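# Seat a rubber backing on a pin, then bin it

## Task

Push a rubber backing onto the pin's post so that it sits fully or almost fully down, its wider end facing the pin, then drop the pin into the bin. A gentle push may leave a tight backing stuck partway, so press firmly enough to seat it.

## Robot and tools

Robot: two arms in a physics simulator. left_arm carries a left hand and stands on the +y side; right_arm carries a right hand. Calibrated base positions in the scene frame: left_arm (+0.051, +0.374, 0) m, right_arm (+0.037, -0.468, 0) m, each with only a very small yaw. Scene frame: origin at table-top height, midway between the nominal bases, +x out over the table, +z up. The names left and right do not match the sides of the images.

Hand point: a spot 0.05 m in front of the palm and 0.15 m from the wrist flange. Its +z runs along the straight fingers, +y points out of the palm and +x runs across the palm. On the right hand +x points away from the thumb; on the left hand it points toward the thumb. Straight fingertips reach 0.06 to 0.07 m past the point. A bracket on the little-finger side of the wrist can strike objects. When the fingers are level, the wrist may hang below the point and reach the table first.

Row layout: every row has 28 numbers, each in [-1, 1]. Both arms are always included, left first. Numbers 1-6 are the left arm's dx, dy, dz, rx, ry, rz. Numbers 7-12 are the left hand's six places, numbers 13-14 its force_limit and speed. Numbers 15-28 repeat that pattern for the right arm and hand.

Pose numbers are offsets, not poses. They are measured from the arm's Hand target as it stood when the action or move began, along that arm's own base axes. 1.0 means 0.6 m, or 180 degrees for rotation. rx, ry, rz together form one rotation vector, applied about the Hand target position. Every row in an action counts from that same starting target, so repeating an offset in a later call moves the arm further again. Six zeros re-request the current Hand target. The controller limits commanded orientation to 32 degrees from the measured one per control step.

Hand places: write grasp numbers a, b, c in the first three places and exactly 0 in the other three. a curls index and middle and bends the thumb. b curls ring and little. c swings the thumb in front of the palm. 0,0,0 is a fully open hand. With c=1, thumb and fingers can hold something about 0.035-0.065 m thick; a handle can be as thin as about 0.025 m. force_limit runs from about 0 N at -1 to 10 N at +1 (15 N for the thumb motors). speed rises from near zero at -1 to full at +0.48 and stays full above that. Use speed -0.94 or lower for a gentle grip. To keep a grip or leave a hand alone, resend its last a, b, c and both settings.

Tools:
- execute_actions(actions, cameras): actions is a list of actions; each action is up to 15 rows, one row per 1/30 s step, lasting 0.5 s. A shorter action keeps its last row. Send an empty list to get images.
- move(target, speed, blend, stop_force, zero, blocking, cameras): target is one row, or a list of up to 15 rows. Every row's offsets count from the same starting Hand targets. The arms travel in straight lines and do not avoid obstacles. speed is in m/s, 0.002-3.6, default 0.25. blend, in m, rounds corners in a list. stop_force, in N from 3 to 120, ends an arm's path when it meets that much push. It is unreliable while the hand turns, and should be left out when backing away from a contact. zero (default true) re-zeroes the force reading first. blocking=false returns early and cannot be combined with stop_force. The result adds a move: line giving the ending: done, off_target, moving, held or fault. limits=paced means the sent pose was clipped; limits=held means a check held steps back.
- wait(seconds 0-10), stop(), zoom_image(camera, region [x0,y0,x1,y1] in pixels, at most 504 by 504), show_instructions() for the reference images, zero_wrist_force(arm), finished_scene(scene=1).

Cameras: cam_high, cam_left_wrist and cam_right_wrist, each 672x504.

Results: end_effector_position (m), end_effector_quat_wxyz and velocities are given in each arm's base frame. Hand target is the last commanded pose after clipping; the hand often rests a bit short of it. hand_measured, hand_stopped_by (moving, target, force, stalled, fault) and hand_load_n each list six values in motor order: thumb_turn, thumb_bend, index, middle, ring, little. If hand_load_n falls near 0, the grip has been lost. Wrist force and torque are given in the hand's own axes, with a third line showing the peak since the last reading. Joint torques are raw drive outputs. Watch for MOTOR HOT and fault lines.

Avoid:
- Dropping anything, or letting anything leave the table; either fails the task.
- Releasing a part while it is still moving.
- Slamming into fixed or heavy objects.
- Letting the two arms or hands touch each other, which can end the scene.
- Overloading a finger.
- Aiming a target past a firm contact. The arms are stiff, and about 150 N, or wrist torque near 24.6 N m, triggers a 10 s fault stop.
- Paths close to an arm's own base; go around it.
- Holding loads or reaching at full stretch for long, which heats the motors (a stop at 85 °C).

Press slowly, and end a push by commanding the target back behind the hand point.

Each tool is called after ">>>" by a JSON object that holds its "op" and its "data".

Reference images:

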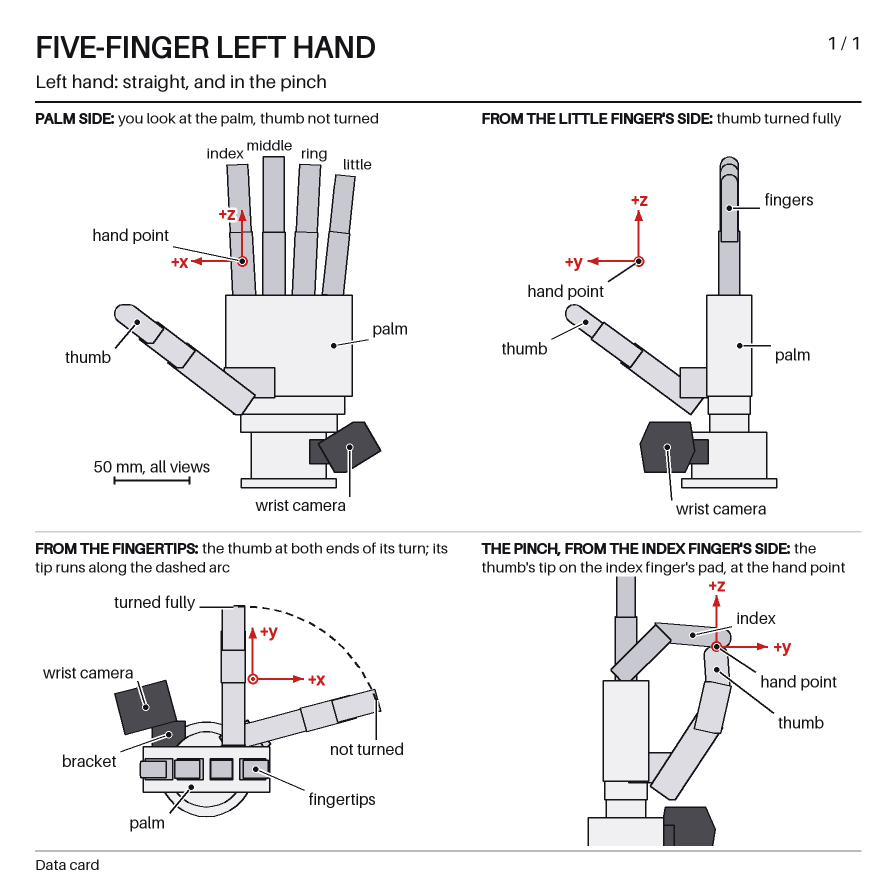

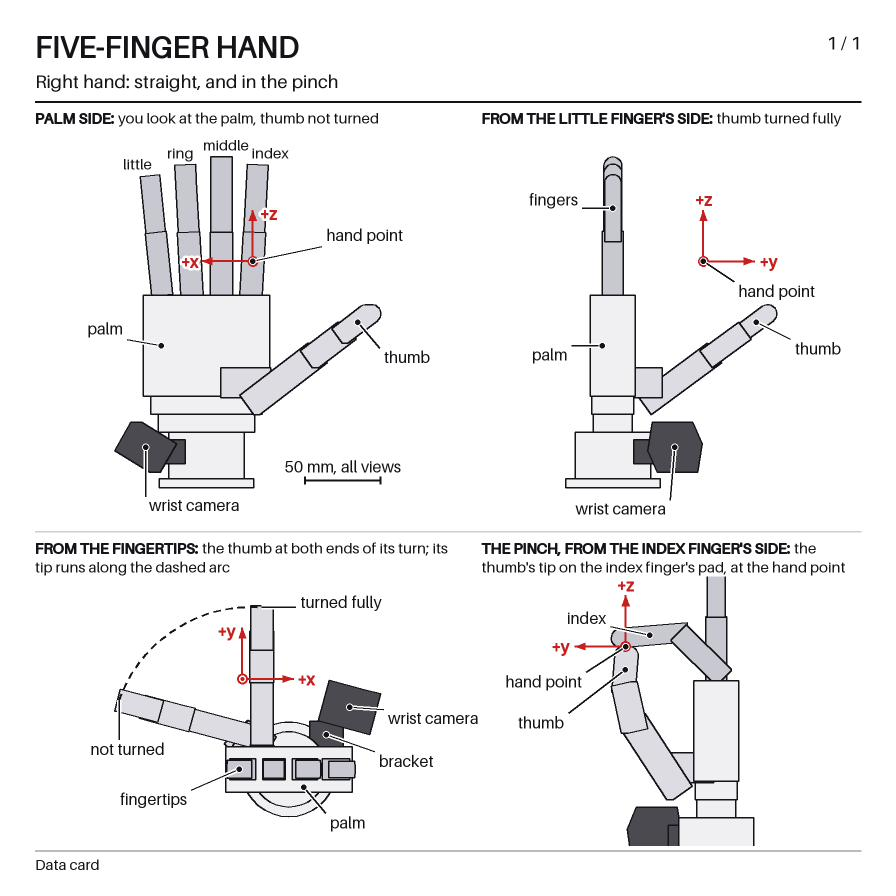

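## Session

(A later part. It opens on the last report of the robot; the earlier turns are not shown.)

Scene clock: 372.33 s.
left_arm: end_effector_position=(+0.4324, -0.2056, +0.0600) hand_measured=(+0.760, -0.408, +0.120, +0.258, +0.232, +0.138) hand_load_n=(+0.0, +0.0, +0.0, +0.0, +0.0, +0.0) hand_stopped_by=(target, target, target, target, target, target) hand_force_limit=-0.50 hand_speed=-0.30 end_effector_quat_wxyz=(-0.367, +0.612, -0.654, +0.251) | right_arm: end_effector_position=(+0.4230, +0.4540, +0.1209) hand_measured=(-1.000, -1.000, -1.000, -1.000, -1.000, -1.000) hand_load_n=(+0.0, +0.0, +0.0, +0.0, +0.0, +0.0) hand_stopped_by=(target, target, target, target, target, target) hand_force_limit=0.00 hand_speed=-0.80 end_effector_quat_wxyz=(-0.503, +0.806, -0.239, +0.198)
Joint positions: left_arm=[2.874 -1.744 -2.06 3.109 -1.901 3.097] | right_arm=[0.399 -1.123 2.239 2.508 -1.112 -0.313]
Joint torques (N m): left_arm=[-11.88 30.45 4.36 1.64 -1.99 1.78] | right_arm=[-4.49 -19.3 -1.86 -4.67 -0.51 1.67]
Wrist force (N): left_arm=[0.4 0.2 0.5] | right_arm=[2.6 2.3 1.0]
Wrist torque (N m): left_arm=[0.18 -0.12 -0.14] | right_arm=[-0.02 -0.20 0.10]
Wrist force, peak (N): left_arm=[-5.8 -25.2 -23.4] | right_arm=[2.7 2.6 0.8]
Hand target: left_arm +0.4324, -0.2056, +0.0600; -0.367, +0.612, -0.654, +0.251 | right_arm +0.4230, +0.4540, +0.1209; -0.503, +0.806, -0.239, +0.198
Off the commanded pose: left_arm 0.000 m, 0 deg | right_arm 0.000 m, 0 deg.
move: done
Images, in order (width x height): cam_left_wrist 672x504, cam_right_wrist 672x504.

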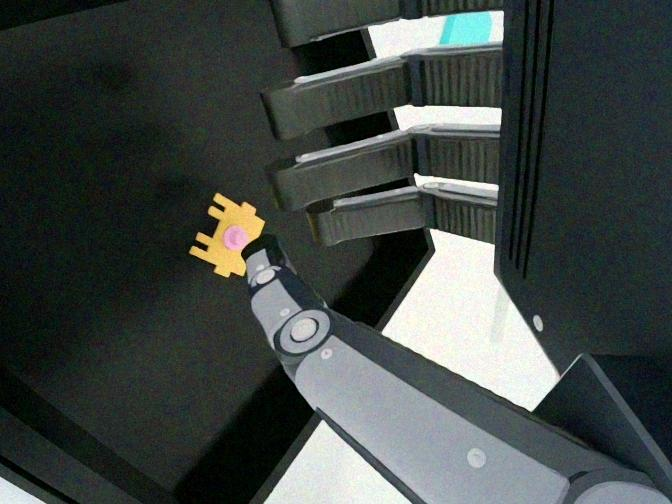

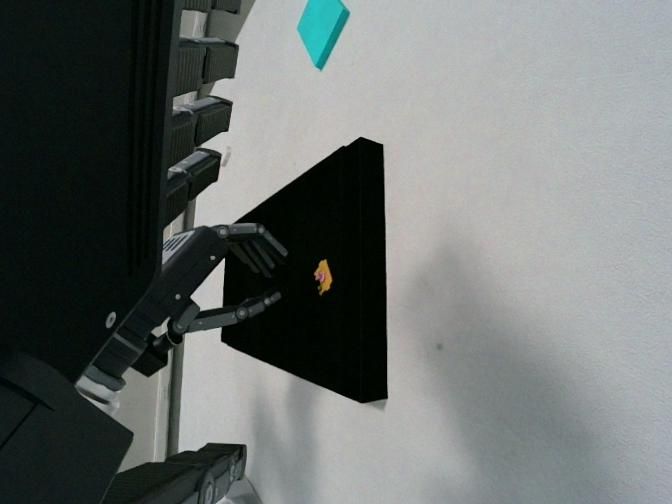

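>>> {"op": "zoom_image", "data": {"camera": "cam_left_wrist", "region": [186, 190, 226, 230]}}

>>> {"op": "zoom_image", "data": {"camera": "cam_left_wrist", "region": [186, 238, 226, 278]}}

>>> {"op": "zoom_image", "data": {"camera": "cam_left_wrist", "region": [232, 198, 272, 238]}}

>>> {"op": "zoom_image", "data": {"camera": "cam_left_wrist", "region": [210, 246, 250, 286]}}

>>> {"op": "zoom_image", "data": {"camera": "cam_right_wrist", "region": [312, 256, 336, 280]}}

>>> {"op": "zoom_image", "data": {"camera": "cam_right_wrist", "region": [312, 274, 336, 298]}}

Scaled by 12.600 from the camera's 672x504 image, which has a finer 960x720 frame.

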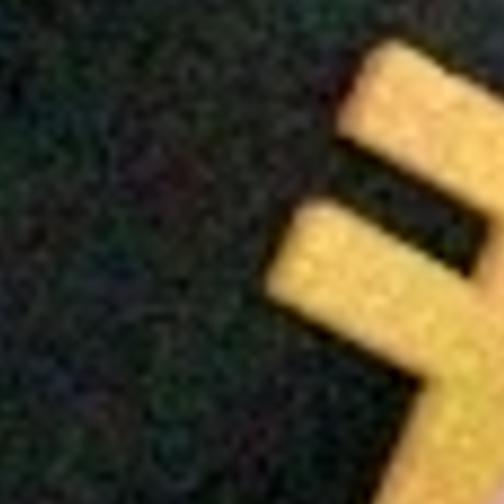

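Scaled by 12.600 from the camera's 672x504 image, which has a finer 960x720 frame.

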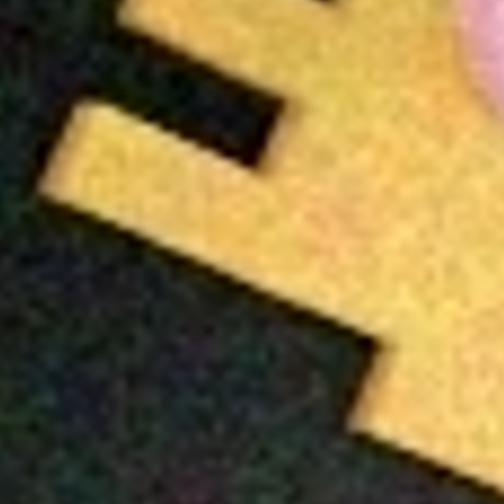

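Scaled by 12.600 from the camera's 672x504 image, which has a finer 960x720 frame.

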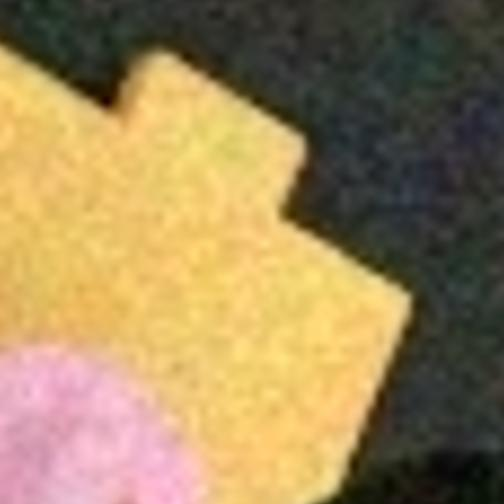

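Scaled by 12.600 from the camera's 672x504 image, which has a finer 960x720 frame.

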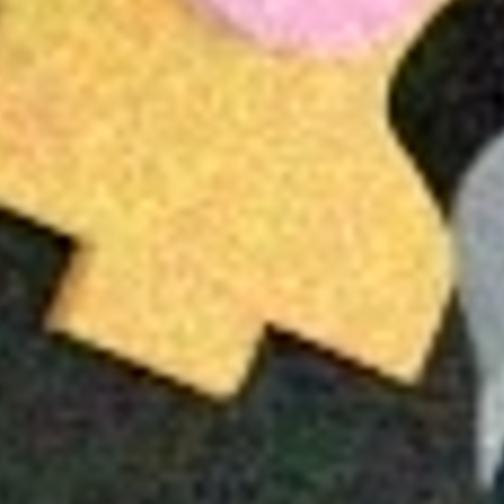

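Scaled by 21.000 from the camera's 672x504 image, which has a finer 960x720 frame.

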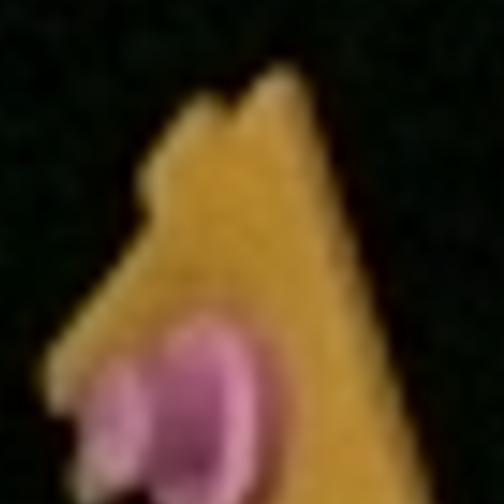

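Scaled by 21.000 from the camera's 672x504 image, which has a finer 960x720 frame.

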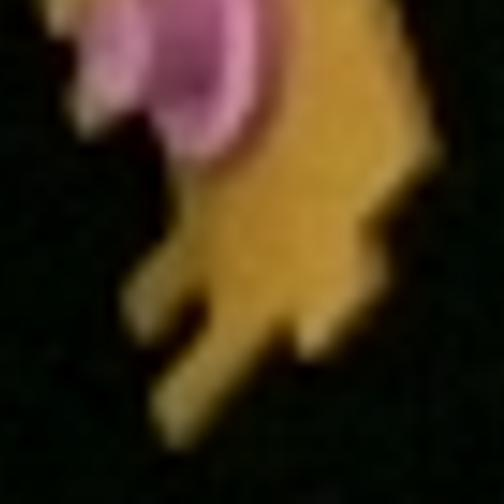

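>>> {"op": "move", "data": {"target": [0.002,0.00167,-0.0575,0,0,0,0.62,0.6,0.88,0,0,0,-0.5,-0.3,0,0,0,0,0,0,0,0,0,0,0,0,0,-0.8], "speed": 0.03, "stop_force": 4, "cameras": ["cam_right_wrist","cam_left_wrist"]}}

>>> {"op": "zoom_image", "data": {"camera": "cam_left_wrist", "region": [230, 190, 330, 290]}}

>>> {"op": "zoom_image", "data": {"camera": "cam_right_wrist", "region": [296, 252, 346, 302]}}

Scene clock: 396.37 s.
left_arm: end_effector_position=(+0.4336, -0.2046, +0.0255) hand_measured=(+0.760, -0.408, +0.120, +0.258, +0.232, +0.138) hand_load_n=(+0.0, +0.0, +0.0, +0.0, +0.5, +0.0) hand_stopped_by=(target, target, target, target, target, target) hand_force_limit=-0.50 hand_speed=-0.30 end_effector_quat_wxyz=(-0.367, +0.612, -0.654, +0.251) | right_arm: end_effector_position=(+0.4230, +0.4540, +0.1209) hand_measured=(-1.000, -1.000, -1.000, -1.000, -1.000, -1.000) hand_load_n=(+0.0, +0.0, +0.0, +0.0, +0.0, +0.0) hand_stopped_by=(target, target, target, target, target, target) hand_force_limit=0.00 hand_speed=-0.80 end_effector_quat_wxyz=(-0.503, +0.806, -0.239, +0.198)
Joint positions: left_arm=[2.878 -1.805 -2.097 3.208 -1.898 3.099] | right_arm=[0.399 -1.123 2.239 2.508 -1.112 -0.313]
Joint torques (N m): left_arm=[12.27 16.7 2.66 2.14 1.1 1.75] | right_arm=[-4.89 -19.19 -2.54 -4.87 -0.69 1.79]
Wrist force (N): left_arm=[0.3 0.4 0.3] | right_arm=[2.5 2.5 0.8]
Wrist torque (N m): left_arm=[0.24 -0.09 -0.16] | right_arm=[0.01 -0.18 0.11]
Wrist force, peak (N): left_arm=[0.7 0.7 0.6] | right_arm=[2.7 2.5 0.8]
Hand target: left_arm +0.4336, -0.2046, +0.0255; -0.367, +0.612, -0.654, +0.251 | right_arm +0.4230, +0.4540, +0.1209; -0.503, +0.806, -0.239, +0.198
Off the commanded pose: left_arm 0.000 m, 0 deg | right_arm 0.000 m, 0 deg.
move: done
Images, in order (width x height): cam_left_wrist 672x504, cam_right_wrist 672x504.

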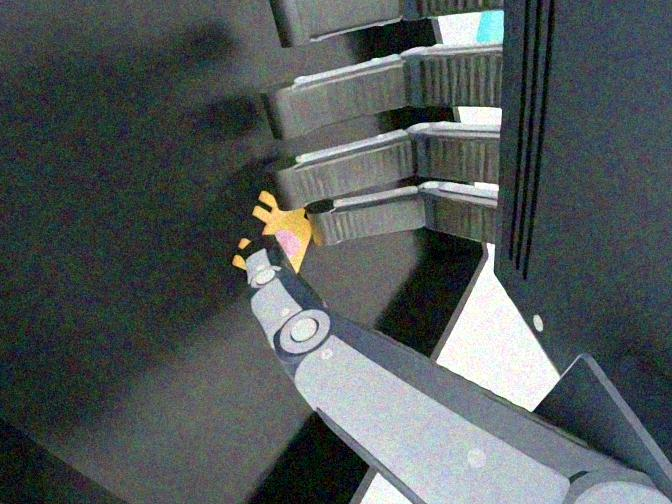

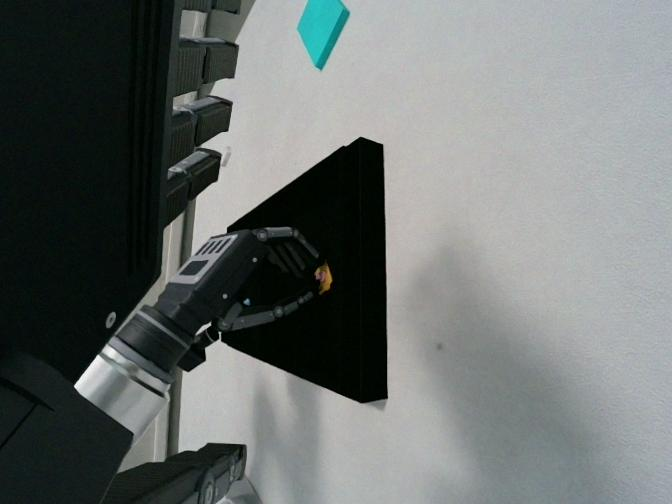

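Scaled by 5.040 from the camera's 672x504 image, which has a finer 960x720 frame.

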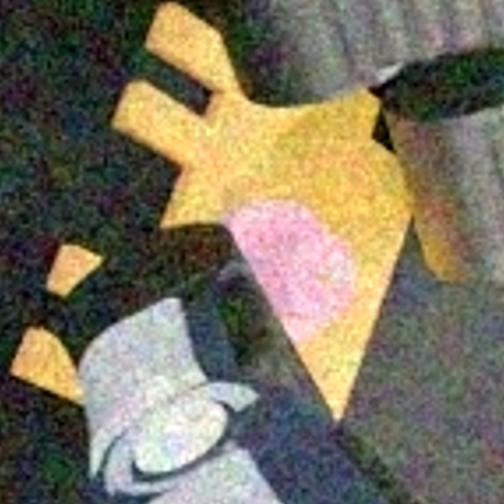

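Scaled by 10.080 from the camera's 672x504 image, which has a finer 960x720 frame.

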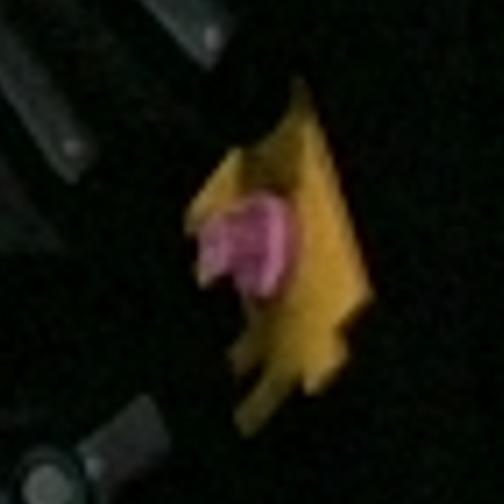

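>>> {"op": "move", "data": {"target": [0.00517,0,-0.01067,0,0,0,0.70,0.6,0.88,0,0,0,-0.6,-0.95,0,0,0,0,0,0,0,0,0,0,0,0,0,-0.8], "speed": 0.0058, "stop_force": 4, "cameras": ["cam_right_wrist","cam_left_wrist"]}}

>>> {"op": "zoom_image", "data": {"camera": "cam_left_wrist", "region": [230, 190, 330, 290]}}

>>> {"op": "zoom_image", "data": {"camera": "cam_right_wrist", "region": [296, 252, 346, 302]}}

Scene clock: 399.13 s.
left_arm: end_effector_position=(+0.4367, -0.2046, +0.0191) hand_measured=(+0.760, -0.348, +0.280, +0.418, +0.244, +0.130) hand_load_n=(+0.0, +1.0, +0.5, +0.0, +0.5, +0.0) hand_stopped_by=(target, target, target, target, target, target) hand_force_limit=-0.60 hand_speed=-0.95 end_effector_quat_wxyz=(-0.367, +0.612, -0.654, +0.251) | right_arm: end_effector_position=(+0.4230, +0.4540, +0.1209) hand_measured=(-1.000, -1.000, -1.000, -1.000, -1.000, -1.000) hand_load_n=(-0.5, +0.0, +0.0, +0.0, +0.0, +0.0) hand_stopped_by=(target, target, target, target, target, target) hand_force_limit=0.00 hand_speed=-0.80 end_effector_quat_wxyz=(-0.503, +0.806, -0.239, +0.198)
Joint positions: left_arm=[2.881 -1.822 -2.096 3.225 -1.896 3.101] | right_arm=[0.399 -1.123 2.239 2.508 -1.112 -0.313]
Joint torques (N m): left_arm=[12.33 16.58 21.36 2.12 1.08 1.93] | right_arm=[-4.14 -19.85 -1.55 -4.78 -0.55 1.77]
Wrist force (N): left_arm=[0.6 -0.5 -1.1] | right_arm=[2.5 2.5 0.8]
Wrist torque (N m): left_arm=[0.20 -0.16 -0.13] | right_arm=[0.01 -0.17 0.11]
Wrist force, peak (N): left_arm=[0.0 -0.8 -1.7] | right_arm=[2.5 2.7 0.9]
Hand target: left_arm +0.4367, -0.2046, +0.0191; -0.367, +0.612, -0.654, +0.251 | right_arm +0.4230, +0.4540, +0.1209; -0.503, +0.806, -0.239, +0.198
Off the commanded pose: left_arm 0.000 m, 0 deg | right_arm 0.000 m, 0 deg.
move: done
Images, in order (width x height): cam_left_wrist 672x504, cam_right_wrist 672x504.

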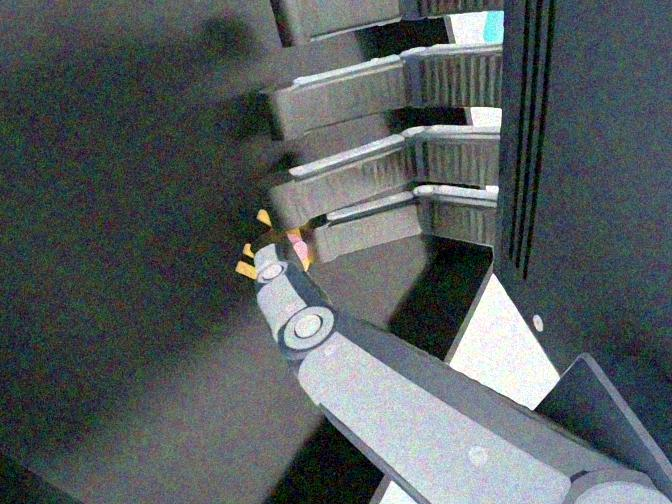

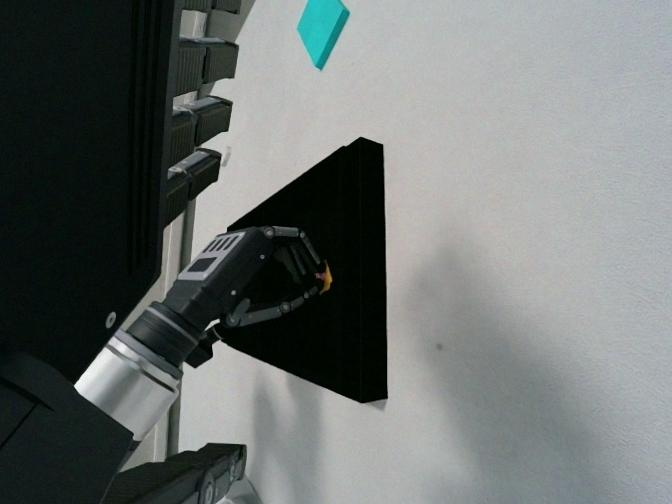

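Scaled by 5.040 from the camera's 672x504 image, which has a finer 960x720 frame.

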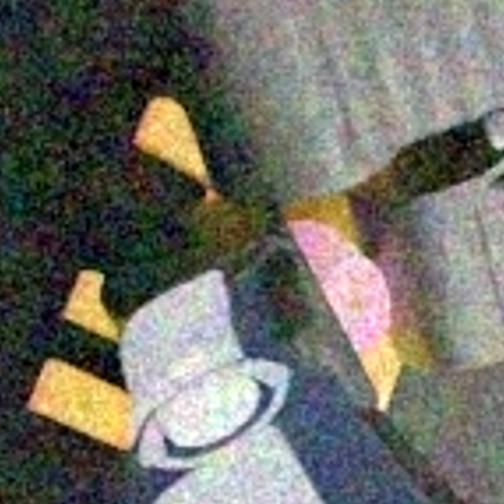

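Scaled by 10.080 from the camera's 672x504 image, which has a finer 960x720 frame.

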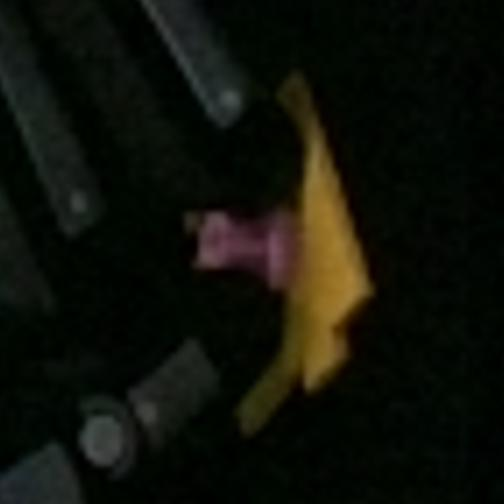

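>>> {"op": "move", "data": {"target": [0,0,0,0,0,0,0.74,0.6,0.88,0,0,0,-0.4,-0.95,0,0,0,0,0,0,0,0,0,0,0,0,0,-0.8], "speed": 0.01, "cameras": ["cam_right_wrist","cam_left_wrist"]}}

>>> {"op": "zoom_image", "data": {"camera": "cam_left_wrist", "region": [230, 190, 330, 290]}}

>>> {"op": "zoom_image", "data": {"camera": "cam_right_wrist", "region": [296, 252, 346, 302]}}

Scene clock: 400.60 s.
left_arm: end_effector_position=(+0.4367, -0.2046, +0.0191) hand_measured=(+0.760, -0.338, +0.288, +0.498, +0.250, +0.126) hand_load_n=(+0.0, +4.5, +5.0, +0.0, +0.0, -0.5) hand_stopped_by=(target, force, force, target, target, target) hand_force_limit=-0.40 hand_speed=-0.95 end_effector_quat_wxyz=(-0.367, +0.612, -0.654, +0.251) | right_arm: end_effector_position=(+0.4230, +0.4540, +0.1209) hand_measured=(-1.000, -1.000, -1.000, -1.000, -1.000, -1.000) hand_load_n=(+0.0, +0.0, +0.0, +0.0, +0.0, +0.0) hand_stopped_by=(target, target, target, target, target, target) hand_force_limit=0.00 hand_speed=-0.80 end_effector_quat_wxyz=(-0.503, +0.806, -0.239, +0.198)
Joint positions: left_arm=[2.881 -1.822 -2.096 3.225 -1.896 3.101] | right_arm=[0.399 -1.123 2.239 2.508 -1.112 -0.313]
Joint torques (N m): left_arm=[11.07 17.76 20.67 1.1 1.07 1.81] | right_arm=[-4.52 -18.89 -2.33 -4.81 -0.48 1.69]
Wrist force (N): left_arm=[0.4 0.4 0.4] | right_arm=[2.5 2.5 0.9]
Wrist torque (N m): left_arm=[0.25 -0.11 -0.16] | right_arm=[0.02 -0.18 0.11]
Wrist force, peak (N): left_arm=[0.0 -0.9 -1.6] | right_arm=[2.6 2.6 0.8]
Hand target: left_arm +0.4367, -0.2046, +0.0191; -0.367, +0.612, -0.654, +0.251 | right_arm +0.4230, +0.4540, +0.1209; -0.503, +0.806, -0.239, +0.198
Off the commanded pose: left_arm 0.000 m, 0 deg | right_arm 0.000 m, 0 deg.
move: done
Images, in order (width x height): cam_left_wrist 672x504, cam_right_wrist 672x504.

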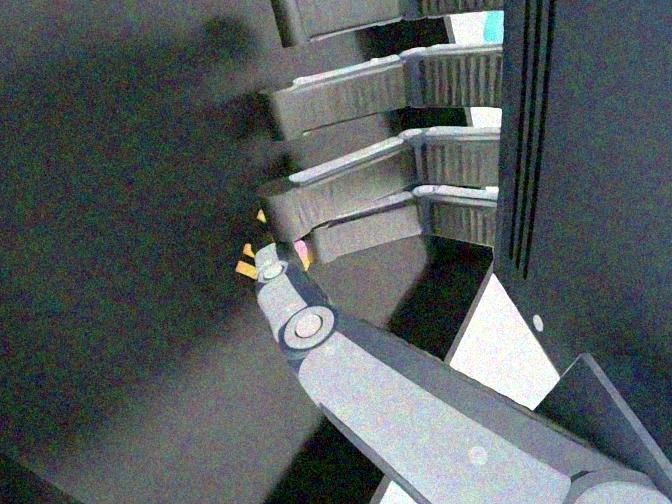

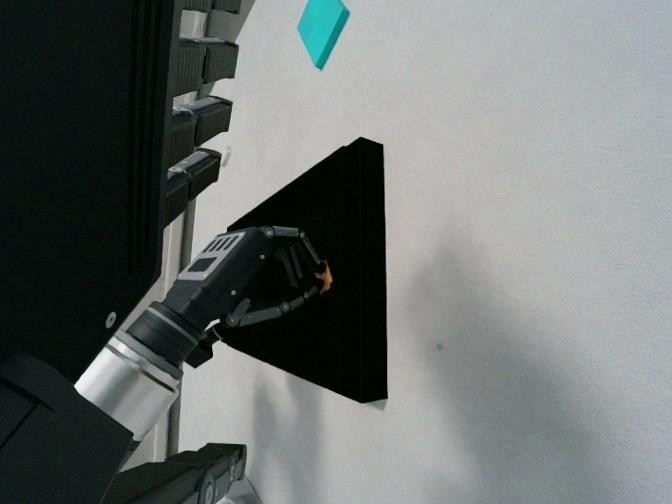

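Scaled by 5.040 from the camera's 672x504 image, which has a finer 960x720 frame.

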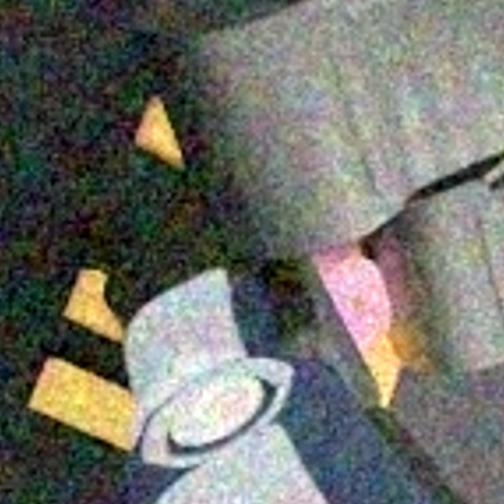

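Scaled by 10.080 from the camera's 672x504 image, which has a finer 960x720 frame.

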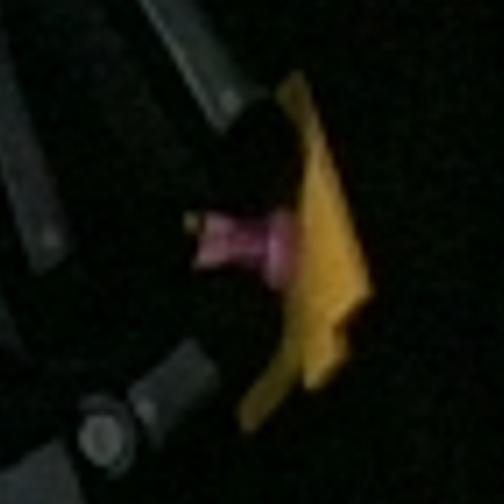

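>>> {"op": "move", "data": {"target": [0,0,0.09,0,0,0,0.74,0.6,0.88,0,0,0,-0.4,-0.95,0,0,0,0,0,0,0,0,0,0,0,0,0,-0.8], "speed": 0.04, "cameras": ["cam_right_wrist","cam_left_wrist"]}}

>>> {"op": "zoom_image", "data": {"camera": "cam_left_wrist", "region": [230, 190, 330, 290]}}

Scene clock: 403.27 s.
left_arm: end_effector_position=(+0.4367, -0.2045, +0.0729) hand_measured=(+0.760, -0.338, +0.288, +0.498, +0.250, +0.126) hand_load_n=(-0.5, +4.5, +4.5, +0.0, +0.0, +0.0) hand_stopped_by=(target, force, force, target, target, target) hand_force_limit=-0.40 hand_speed=-0.95 end_effector_quat_wxyz=(-0.367, +0.612, -0.654, +0.251) | right_arm: end_effector_position=(+0.4230, +0.4540, +0.1209) hand_measured=(-1.000, -1.000, -1.000, -1.000, -1.000, -1.000) hand_load_n=(+0.0, +0.0, +0.0, +0.0, +0.0, +0.0) hand_stopped_by=(target, target, target, target, target, target) hand_force_limit=0.00 hand_speed=-0.80 end_effector_quat_wxyz=(-0.503, +0.806, -0.239, +0.198)
Joint positions: left_arm=[2.881 -1.729 -2.036 3.072 -1.896 3.101] | right_arm=[0.399 -1.123 2.239 2.508 -1.112 -0.313]
Joint torques (N m): left_arm=[3.24 31.82 24.5 -2.98 0.9 0.24] | right_arm=[-4.41 -19.72 -1.86 -4.83 -0.5 1.7]
Wrist force (N): left_arm=[0.7 0.4 0.6] | right_arm=[2.4 2.5 0.8]
Wrist torque (N m): left_arm=[0.20 -0.15 -0.13] | right_arm=[0.02 -0.17 0.10]
Wrist force, peak (N): left_arm=[0.7 0.9 0.4] | right_arm=[2.7 2.5 1.1]
Hand target: left_arm +0.4367, -0.2046, +0.0731; -0.367, +0.612, -0.654, +0.251 | right_arm +0.4230, +0.4540, +0.1209; -0.503, +0.806, -0.239, +0.198
Off the commanded pose: left_arm 0.000 m, 0 deg | right_arm 0.000 m, 0 deg.
move: done
Images, in order (width x height): cam_left_wrist 672x504, cam_right_wrist 672x504.

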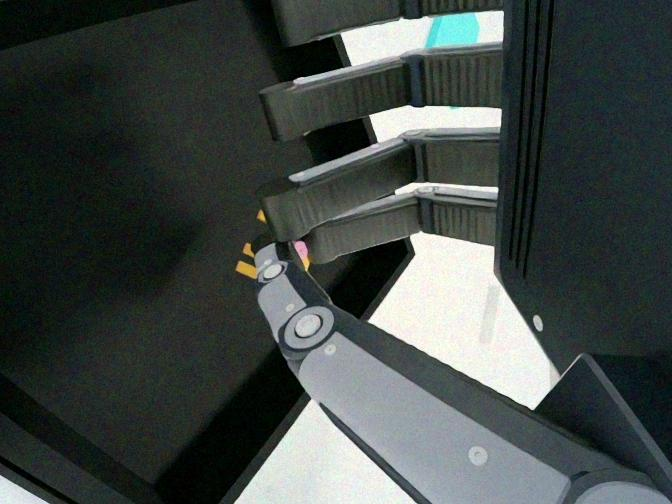

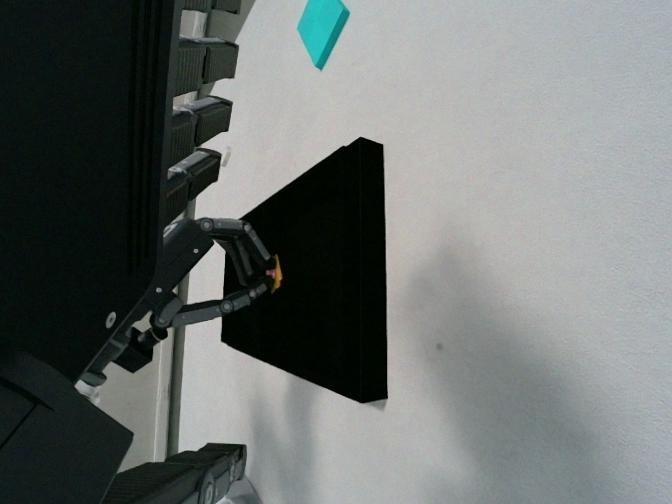

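Scaled by 5.040 from the camera's 672x504 image, which has a finer 960x720 frame.

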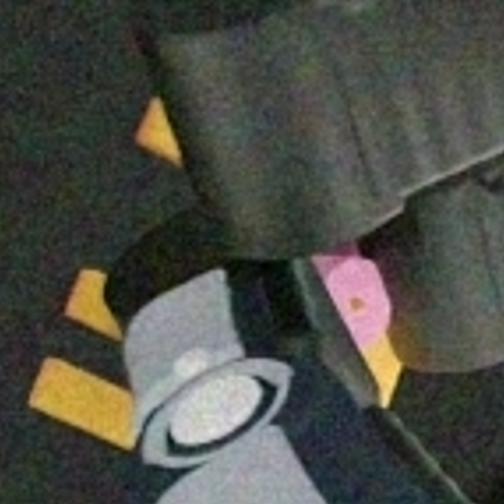

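>>> {"op": "zoom_image", "data": {"camera": "cam_left_wrist", "region": [288, 236, 314, 262]}}

>>> {"op": "zoom_image", "data": {"camera": "cam_right_wrist", "region": [258, 256, 288, 286]}}

Scaled by 19.385 from the camera's 672x504 image, which has a finer 960x720 frame.

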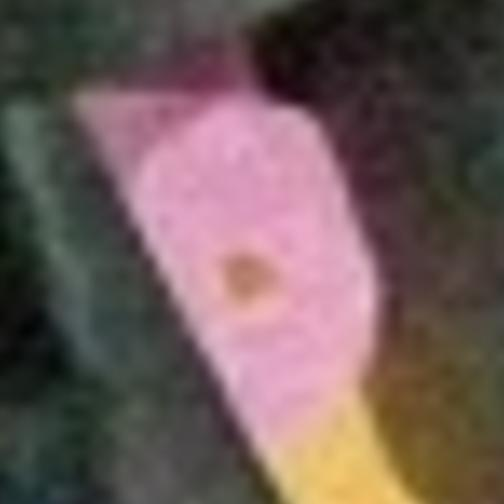

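Scaled by 16.800 from the camera's 672x504 image, which has a finer 960x720 frame.

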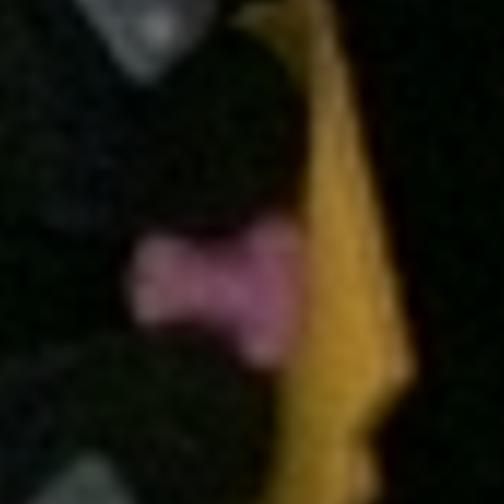

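>>> {"op": "move", "data": {"target": [-0.078,-0.157,0.173,0,0,0,0.74,0.6,0.88,0,0,0,-0.4,-0.95,0,0,0,0,0,0,0,0,0,0,0,0,0,-0.8], "speed": 0.12, "cameras": ["cam_right_wrist","cam_left_wrist"]}}

Scene clock: 412.13 s.
left_arm: end_effector_position=(+0.3900, -0.2987, +0.1768) hand_measured=(+0.760, -0.338, +0.288, +0.498, +0.250, +0.126) hand_load_n=(+0.0, +4.5, +4.5, +0.0, +0.0, +0.0) hand_stopped_by=(target, force, force, target, target, target) hand_force_limit=-0.40 hand_speed=-0.95 end_effector_quat_wxyz=(-0.367, +0.612, -0.654, +0.251) | right_arm: end_effector_position=(+0.4230, +0.4540, +0.1209) hand_measured=(-1.000, -1.000, -1.000, -1.000, -1.000, -1.000) hand_load_n=(-0.5, +0.0, +0.0, +0.0, +0.0, +0.0) hand_stopped_by=(target, target, target, target, target, target) hand_force_limit=0.00 hand_speed=-0.80 end_effector_quat_wxyz=(-0.503, +0.806, -0.239, +0.198)
Joint positions: left_arm=[2.571 -1.714 -1.774 2.695 -2.125 2.87] | right_arm=[0.399 -1.123 2.239 2.508 -1.112 -0.313]
Joint torques (N m): left_arm=[-10.16 16.06 26.79 -3.32 -2.54 -1.93] | right_arm=[-4.03 -19.66 -2.36 -4.8 -0.32 1.74]
Wrist force (N): left_arm=[0.4 -0.2 0.5] | right_arm=[2.3 2.4 0.9]
Wrist torque (N m): left_arm=[0.12 -0.07 0.03] | right_arm=[0.00 -0.16 0.10]
Wrist force, peak (N): left_arm=[0.7 0.7 1.1] | right_arm=[2.5 2.6 0.9]
Hand target: left_arm +0.3899, -0.2988, +0.1769; -0.367, +0.612, -0.654, +0.251 | right_arm +0.4230, +0.4540, +0.1209; -0.503, +0.806, -0.239, +0.198
Off the commanded pose: left_arm 0.000 m, 0 deg | right_arm 0.000 m, 0 deg.
move: done
Images, in order (width x height): cam_left_wrist 672x504, cam_right_wrist 672x504.

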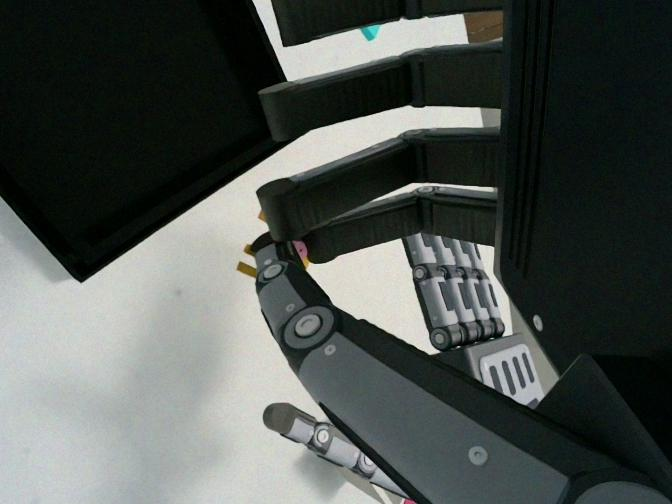

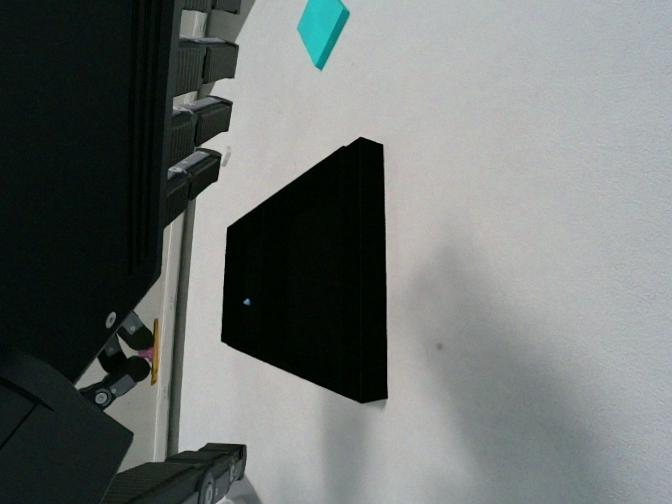

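>>> {"op": "zoom_image", "data": {"camera": "cam_right_wrist", "region": [124, 326, 172, 374]}}

>>> {"op": "zoom_image", "data": {"camera": "cam_right_wrist", "region": [134, 336, 162, 364]}}

Scaled by 10.500 from the camera's 672x504 image, which has a finer 960x720 frame.

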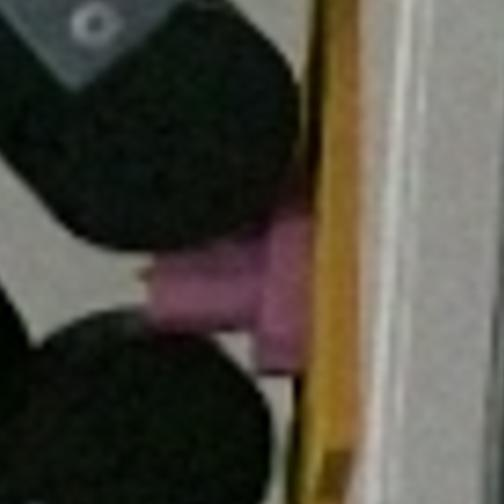

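Scaled by 18.000 from the camera's 672x504 image, which has a finer 960x720 frame.

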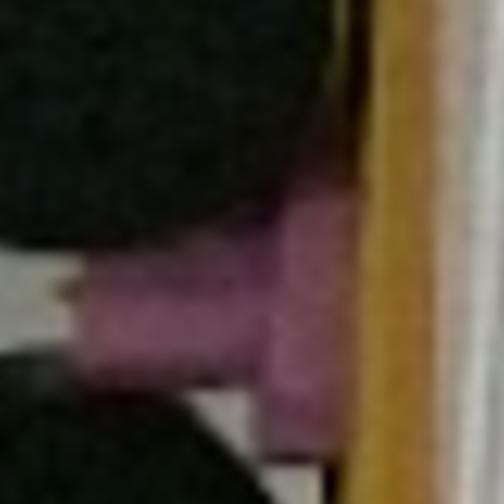

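>>> {"op": "wait", "data": {"seconds": 0, "cameras": ["cam_high"]}}

Scene clock: 412.87 s.
left_arm: end_effector_position=(+0.3899, -0.2988, +0.1769) hand_measured=(+0.760, -0.338, +0.288, +0.498, +0.250, +0.126) hand_load_n=(+0.0, +4.5, +5.0, +0.0, +0.0, -0.5) hand_stopped_by=(target, force, force, target, target, target) hand_force_limit=-0.40 hand_speed=-0.95 end_effector_quat_wxyz=(-0.367, +0.612, -0.654, +0.251) | right_arm: end_effector_position=(+0.4230, +0.4540, +0.1209) hand_measured=(-1.000, -1.000, -1.000, -1.000, -1.000, -1.000) hand_load_n=(+0.0, +0.0, +0.0, +0.0, +0.0, +0.0) hand_stopped_by=(target, target, target, target, target, target) hand_force_limit=0.00 hand_speed=-0.80 end_effector_quat_wxyz=(-0.503, +0.806, -0.239, +0.198)
Joint positions: left_arm=[2.57 -1.714 -1.773 2.695 -2.125 2.87] | right_arm=[0.399 -1.123 2.239 2.508 -1.112 -0.313]
Joint torques (N m): left_arm=[-11.59 15.79 25.65 -3.29 -2.26 -1.73] | right_arm=[-4.14 -20.21 -2.07 -4.84 -0.44 1.72]
Wrist force (N): left_arm=[0.2 -0.5 0.7] | right_arm=[2.4 2.5 0.8]
Wrist torque (N m): left_arm=[0.06 -0.03 0.02] | right_arm=[0.01 -0.17 0.11]
Wrist force, peak (N): left_arm=[0.6 0.0 0.6] | right_arm=[2.7 2.4 0.9]
Hand target: left_arm +0.3899, -0.2988, +0.1769; -0.367, +0.612, -0.654, +0.251 | right_arm +0.4230, +0.4540, +0.1209; -0.503, +0.806, -0.239, +0.198
Off the commanded pose: left_arm 0.000 m, 0 deg | right_arm 0.000 m, 0 deg.
Images, in order (width x height): cam_high 672x504.

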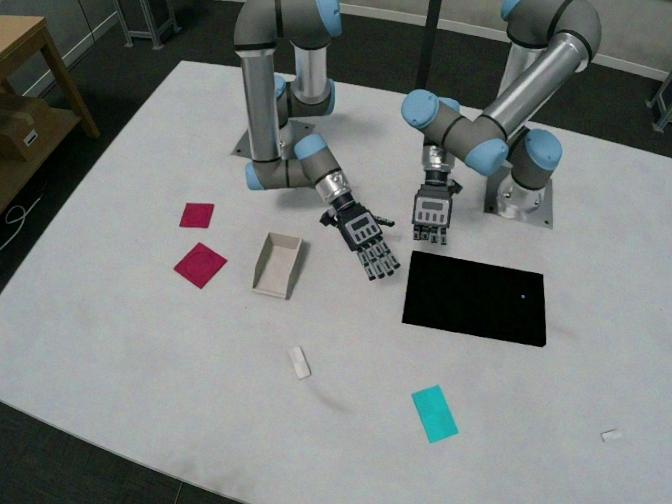

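>>> {"op": "move", "data": {"target": [[0,0,0.03,0,0,0,0.74,0.6,0.88,0,0,0,-0.4,-0.95,-0.005,-0.173,0.298,0,0,0,0,0,0,0,0,0,0,-0.8],[0.017,0.031,0.105,0,0,-0.5,0.74,0.6,0.88,0,0,0,-0.4,-0.95,0.295,-0.673,0.382,0,0,-0.233,0,0,0,0,0,0,0,-0.8]], "speed": 0.25, "blend": [0.03,0], "cameras": ["all"]}}

Scene clock: 426.73 s.
left_arm: end_effector_position=(+0.4001, -0.2802, +0.2399) hand_measured=(+0.760, -0.338, +0.288, +0.498, +0.250, +0.126) hand_load_n=(+0.0, +4.5, +4.5, +0.0, +0.0, +0.0) hand_stopped_by=(target, force, force, target, target, target) hand_force_limit=-0.40 hand_speed=-0.95 end_effector_quat_wxyz=(+0.082, +0.030, +0.895, -0.437) | right_arm: end_effector_position=(+0.6000, +0.0502, +0.3501) hand_measured=(-1.000, -1.000, -1.000, -1.000, -1.000, -1.000) hand_load_n=(-0.5, +0.0, +0.0, +0.0, +0.0, +0.0) hand_stopped_by=(target, target, target, target, target, target) hand_force_limit=0.00 hand_speed=-0.80 end_effector_quat_wxyz=(-0.399, +0.667, -0.512, +0.365)
Joint positions: left_arm=[3.176 -1.837 -1.6 2.018 -0.659 4.738] | right_arm=[-0.36 -1.616 2.048 3.198 -1.088 -0.327]
Joint torques (N m): left_arm=[12 19.47 24.65 -4.87 2.64 1.35] | right_arm=[-7 -7.6 -34.22 -4.79 -1.5 1.81]
Wrist force (N): left_arm=[0.4 0.1 0.7] | right_arm=[3.3 2.1 0.6]
Wrist torque (N m): left_arm=[0.20 -0.03 -0.15] | right_arm=[0.00 -0.29 0.15]
Wrist force, peak (N): left_arm=[0.5 0.9 1.3] | right_arm=[3.4 3.0 0.2]
Hand target: left_arm +0.4001, -0.2802, +0.2399; +0.082, +0.030, +0.895, -0.437 | right_arm +0.6000, +0.0502, +0.3501; -0.399, +0.667, -0.512, +0.365
Off the commanded pose: left_arm 0.000 m, 0 deg | right_arm 0.000 m, 0 deg.
move: done

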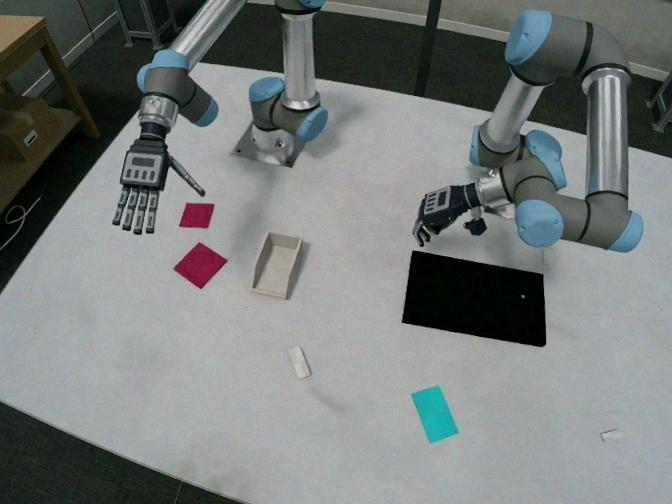

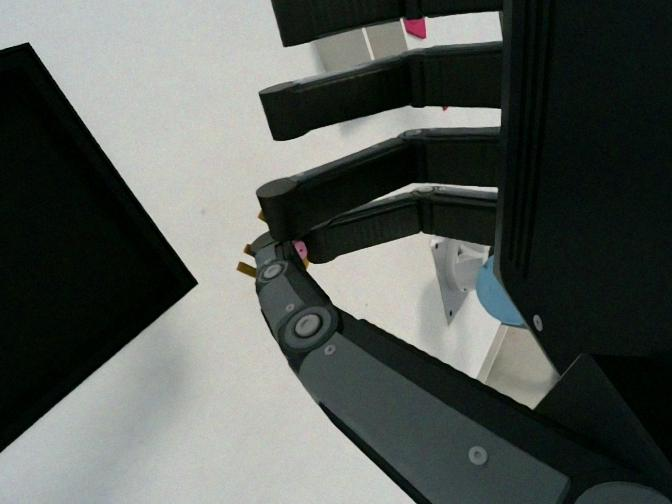

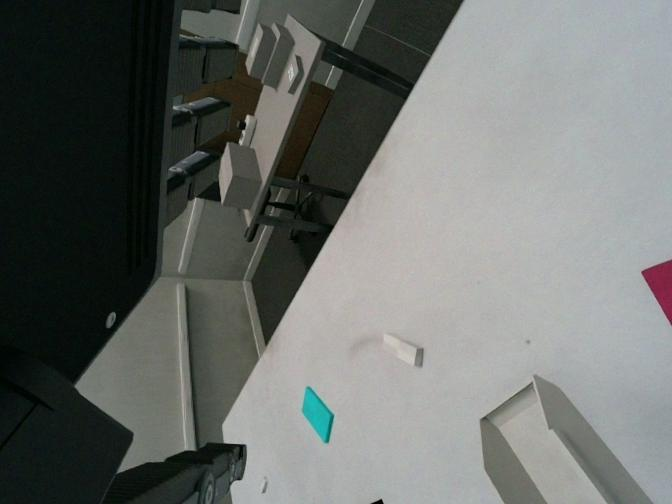

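>>> {"op": "move", "data": {"target": [0.083,-0.45,0.0167,0,0,0,0.74,0.6,0.88,0,0,0,-0.4,-0.95,-0.25,-0.5,-0.083,0,0,0.233,0,0,0,0,0,0,0,-0.8], "speed": 0.25, "cameras": ["all"]}}

Scene clock: 432.20 s.
left_arm: end_effector_position=(+0.4499, -0.5502, +0.2499) hand_measured=(+0.760, -0.338, +0.288, +0.498, +0.250, +0.126) hand_load_n=(+0.0, +4.5, +4.5, +0.0, +0.0, +0.0) hand_stopped_by=(target, force, force, target, target, target) hand_force_limit=-0.40 hand_speed=-0.95 end_effector_quat_wxyz=(+0.082, +0.030, +0.895, -0.437) | right_arm: end_effector_position=(+0.4500, -0.2498, +0.3003) hand_measured=(-1.000, -1.000, -1.000, -1.000, -1.000, -1.000) hand_load_n=(+0.0, +0.0, -0.5, +0.0, +0.0, +0.0) hand_stopped_by=(target, target, target, target, target, target) hand_force_limit=0.00 hand_speed=-0.80 end_effector_quat_wxyz=(-0.503, +0.806, -0.239, +0.198)
Joint positions: left_arm=[2.648 -2.232 -0.865 2.196 -0.882 4.037] | right_arm=[-1.133 -1.402 1.53 5.365 -0.625 -2.541]
Joint torques (N m): left_arm=[-12.01 36.54 26.59 -3.58 -0.73 -0.96] | right_arm=[6.53 -17.48 -35.6 1.04 -0.93 -1.8]
Wrist force (N): left_arm=[-0.1 0.4 0.5] | right_arm=[3.0 3.1 0.8]
Wrist torque (N m): left_arm=[0.27 0.11 -0.07] | right_arm=[0.07 -0.25 0.21]
Wrist force, peak (N): left_arm=[0.2 0.7 1.3] | right_arm=[3.2 3.2 0.6]
Hand target: left_arm +0.4499, -0.5502, +0.2499; +0.082, +0.030, +0.895, -0.437 | right_arm +0.4500, -0.2498, +0.3003; -0.503, +0.806, -0.239, +0.198
Off the commanded pose: left_arm 0.000 m, 0 deg | right_arm 0.000 m, 0 deg.
move: done

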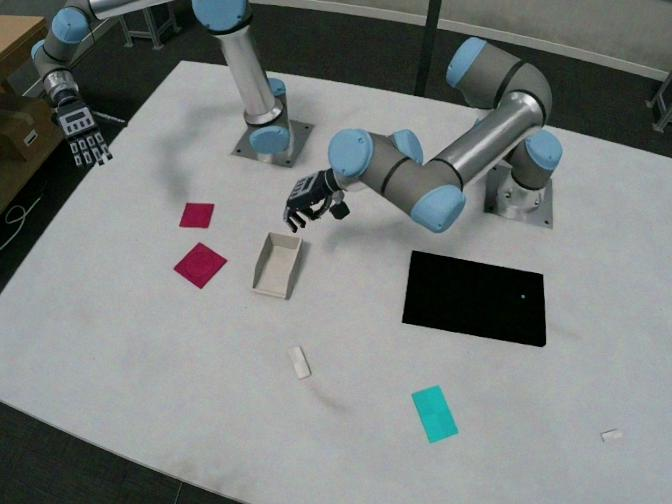

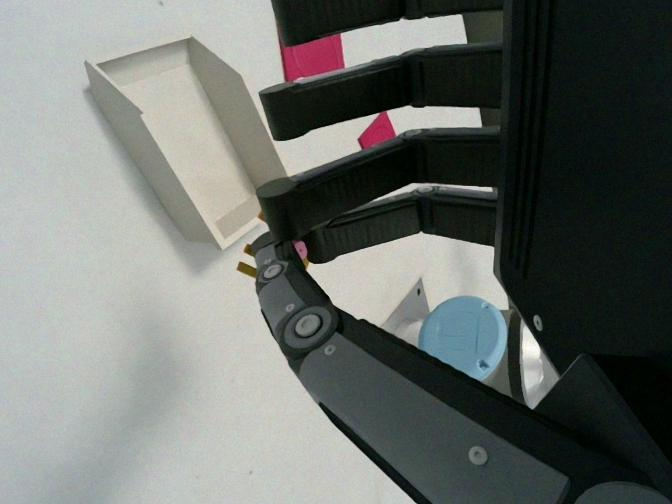

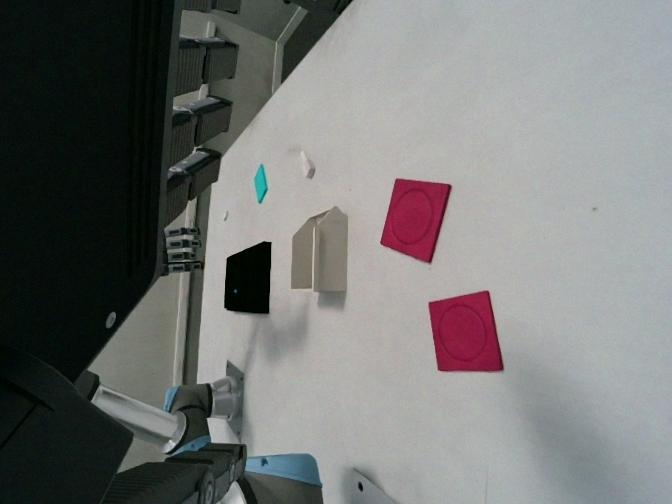

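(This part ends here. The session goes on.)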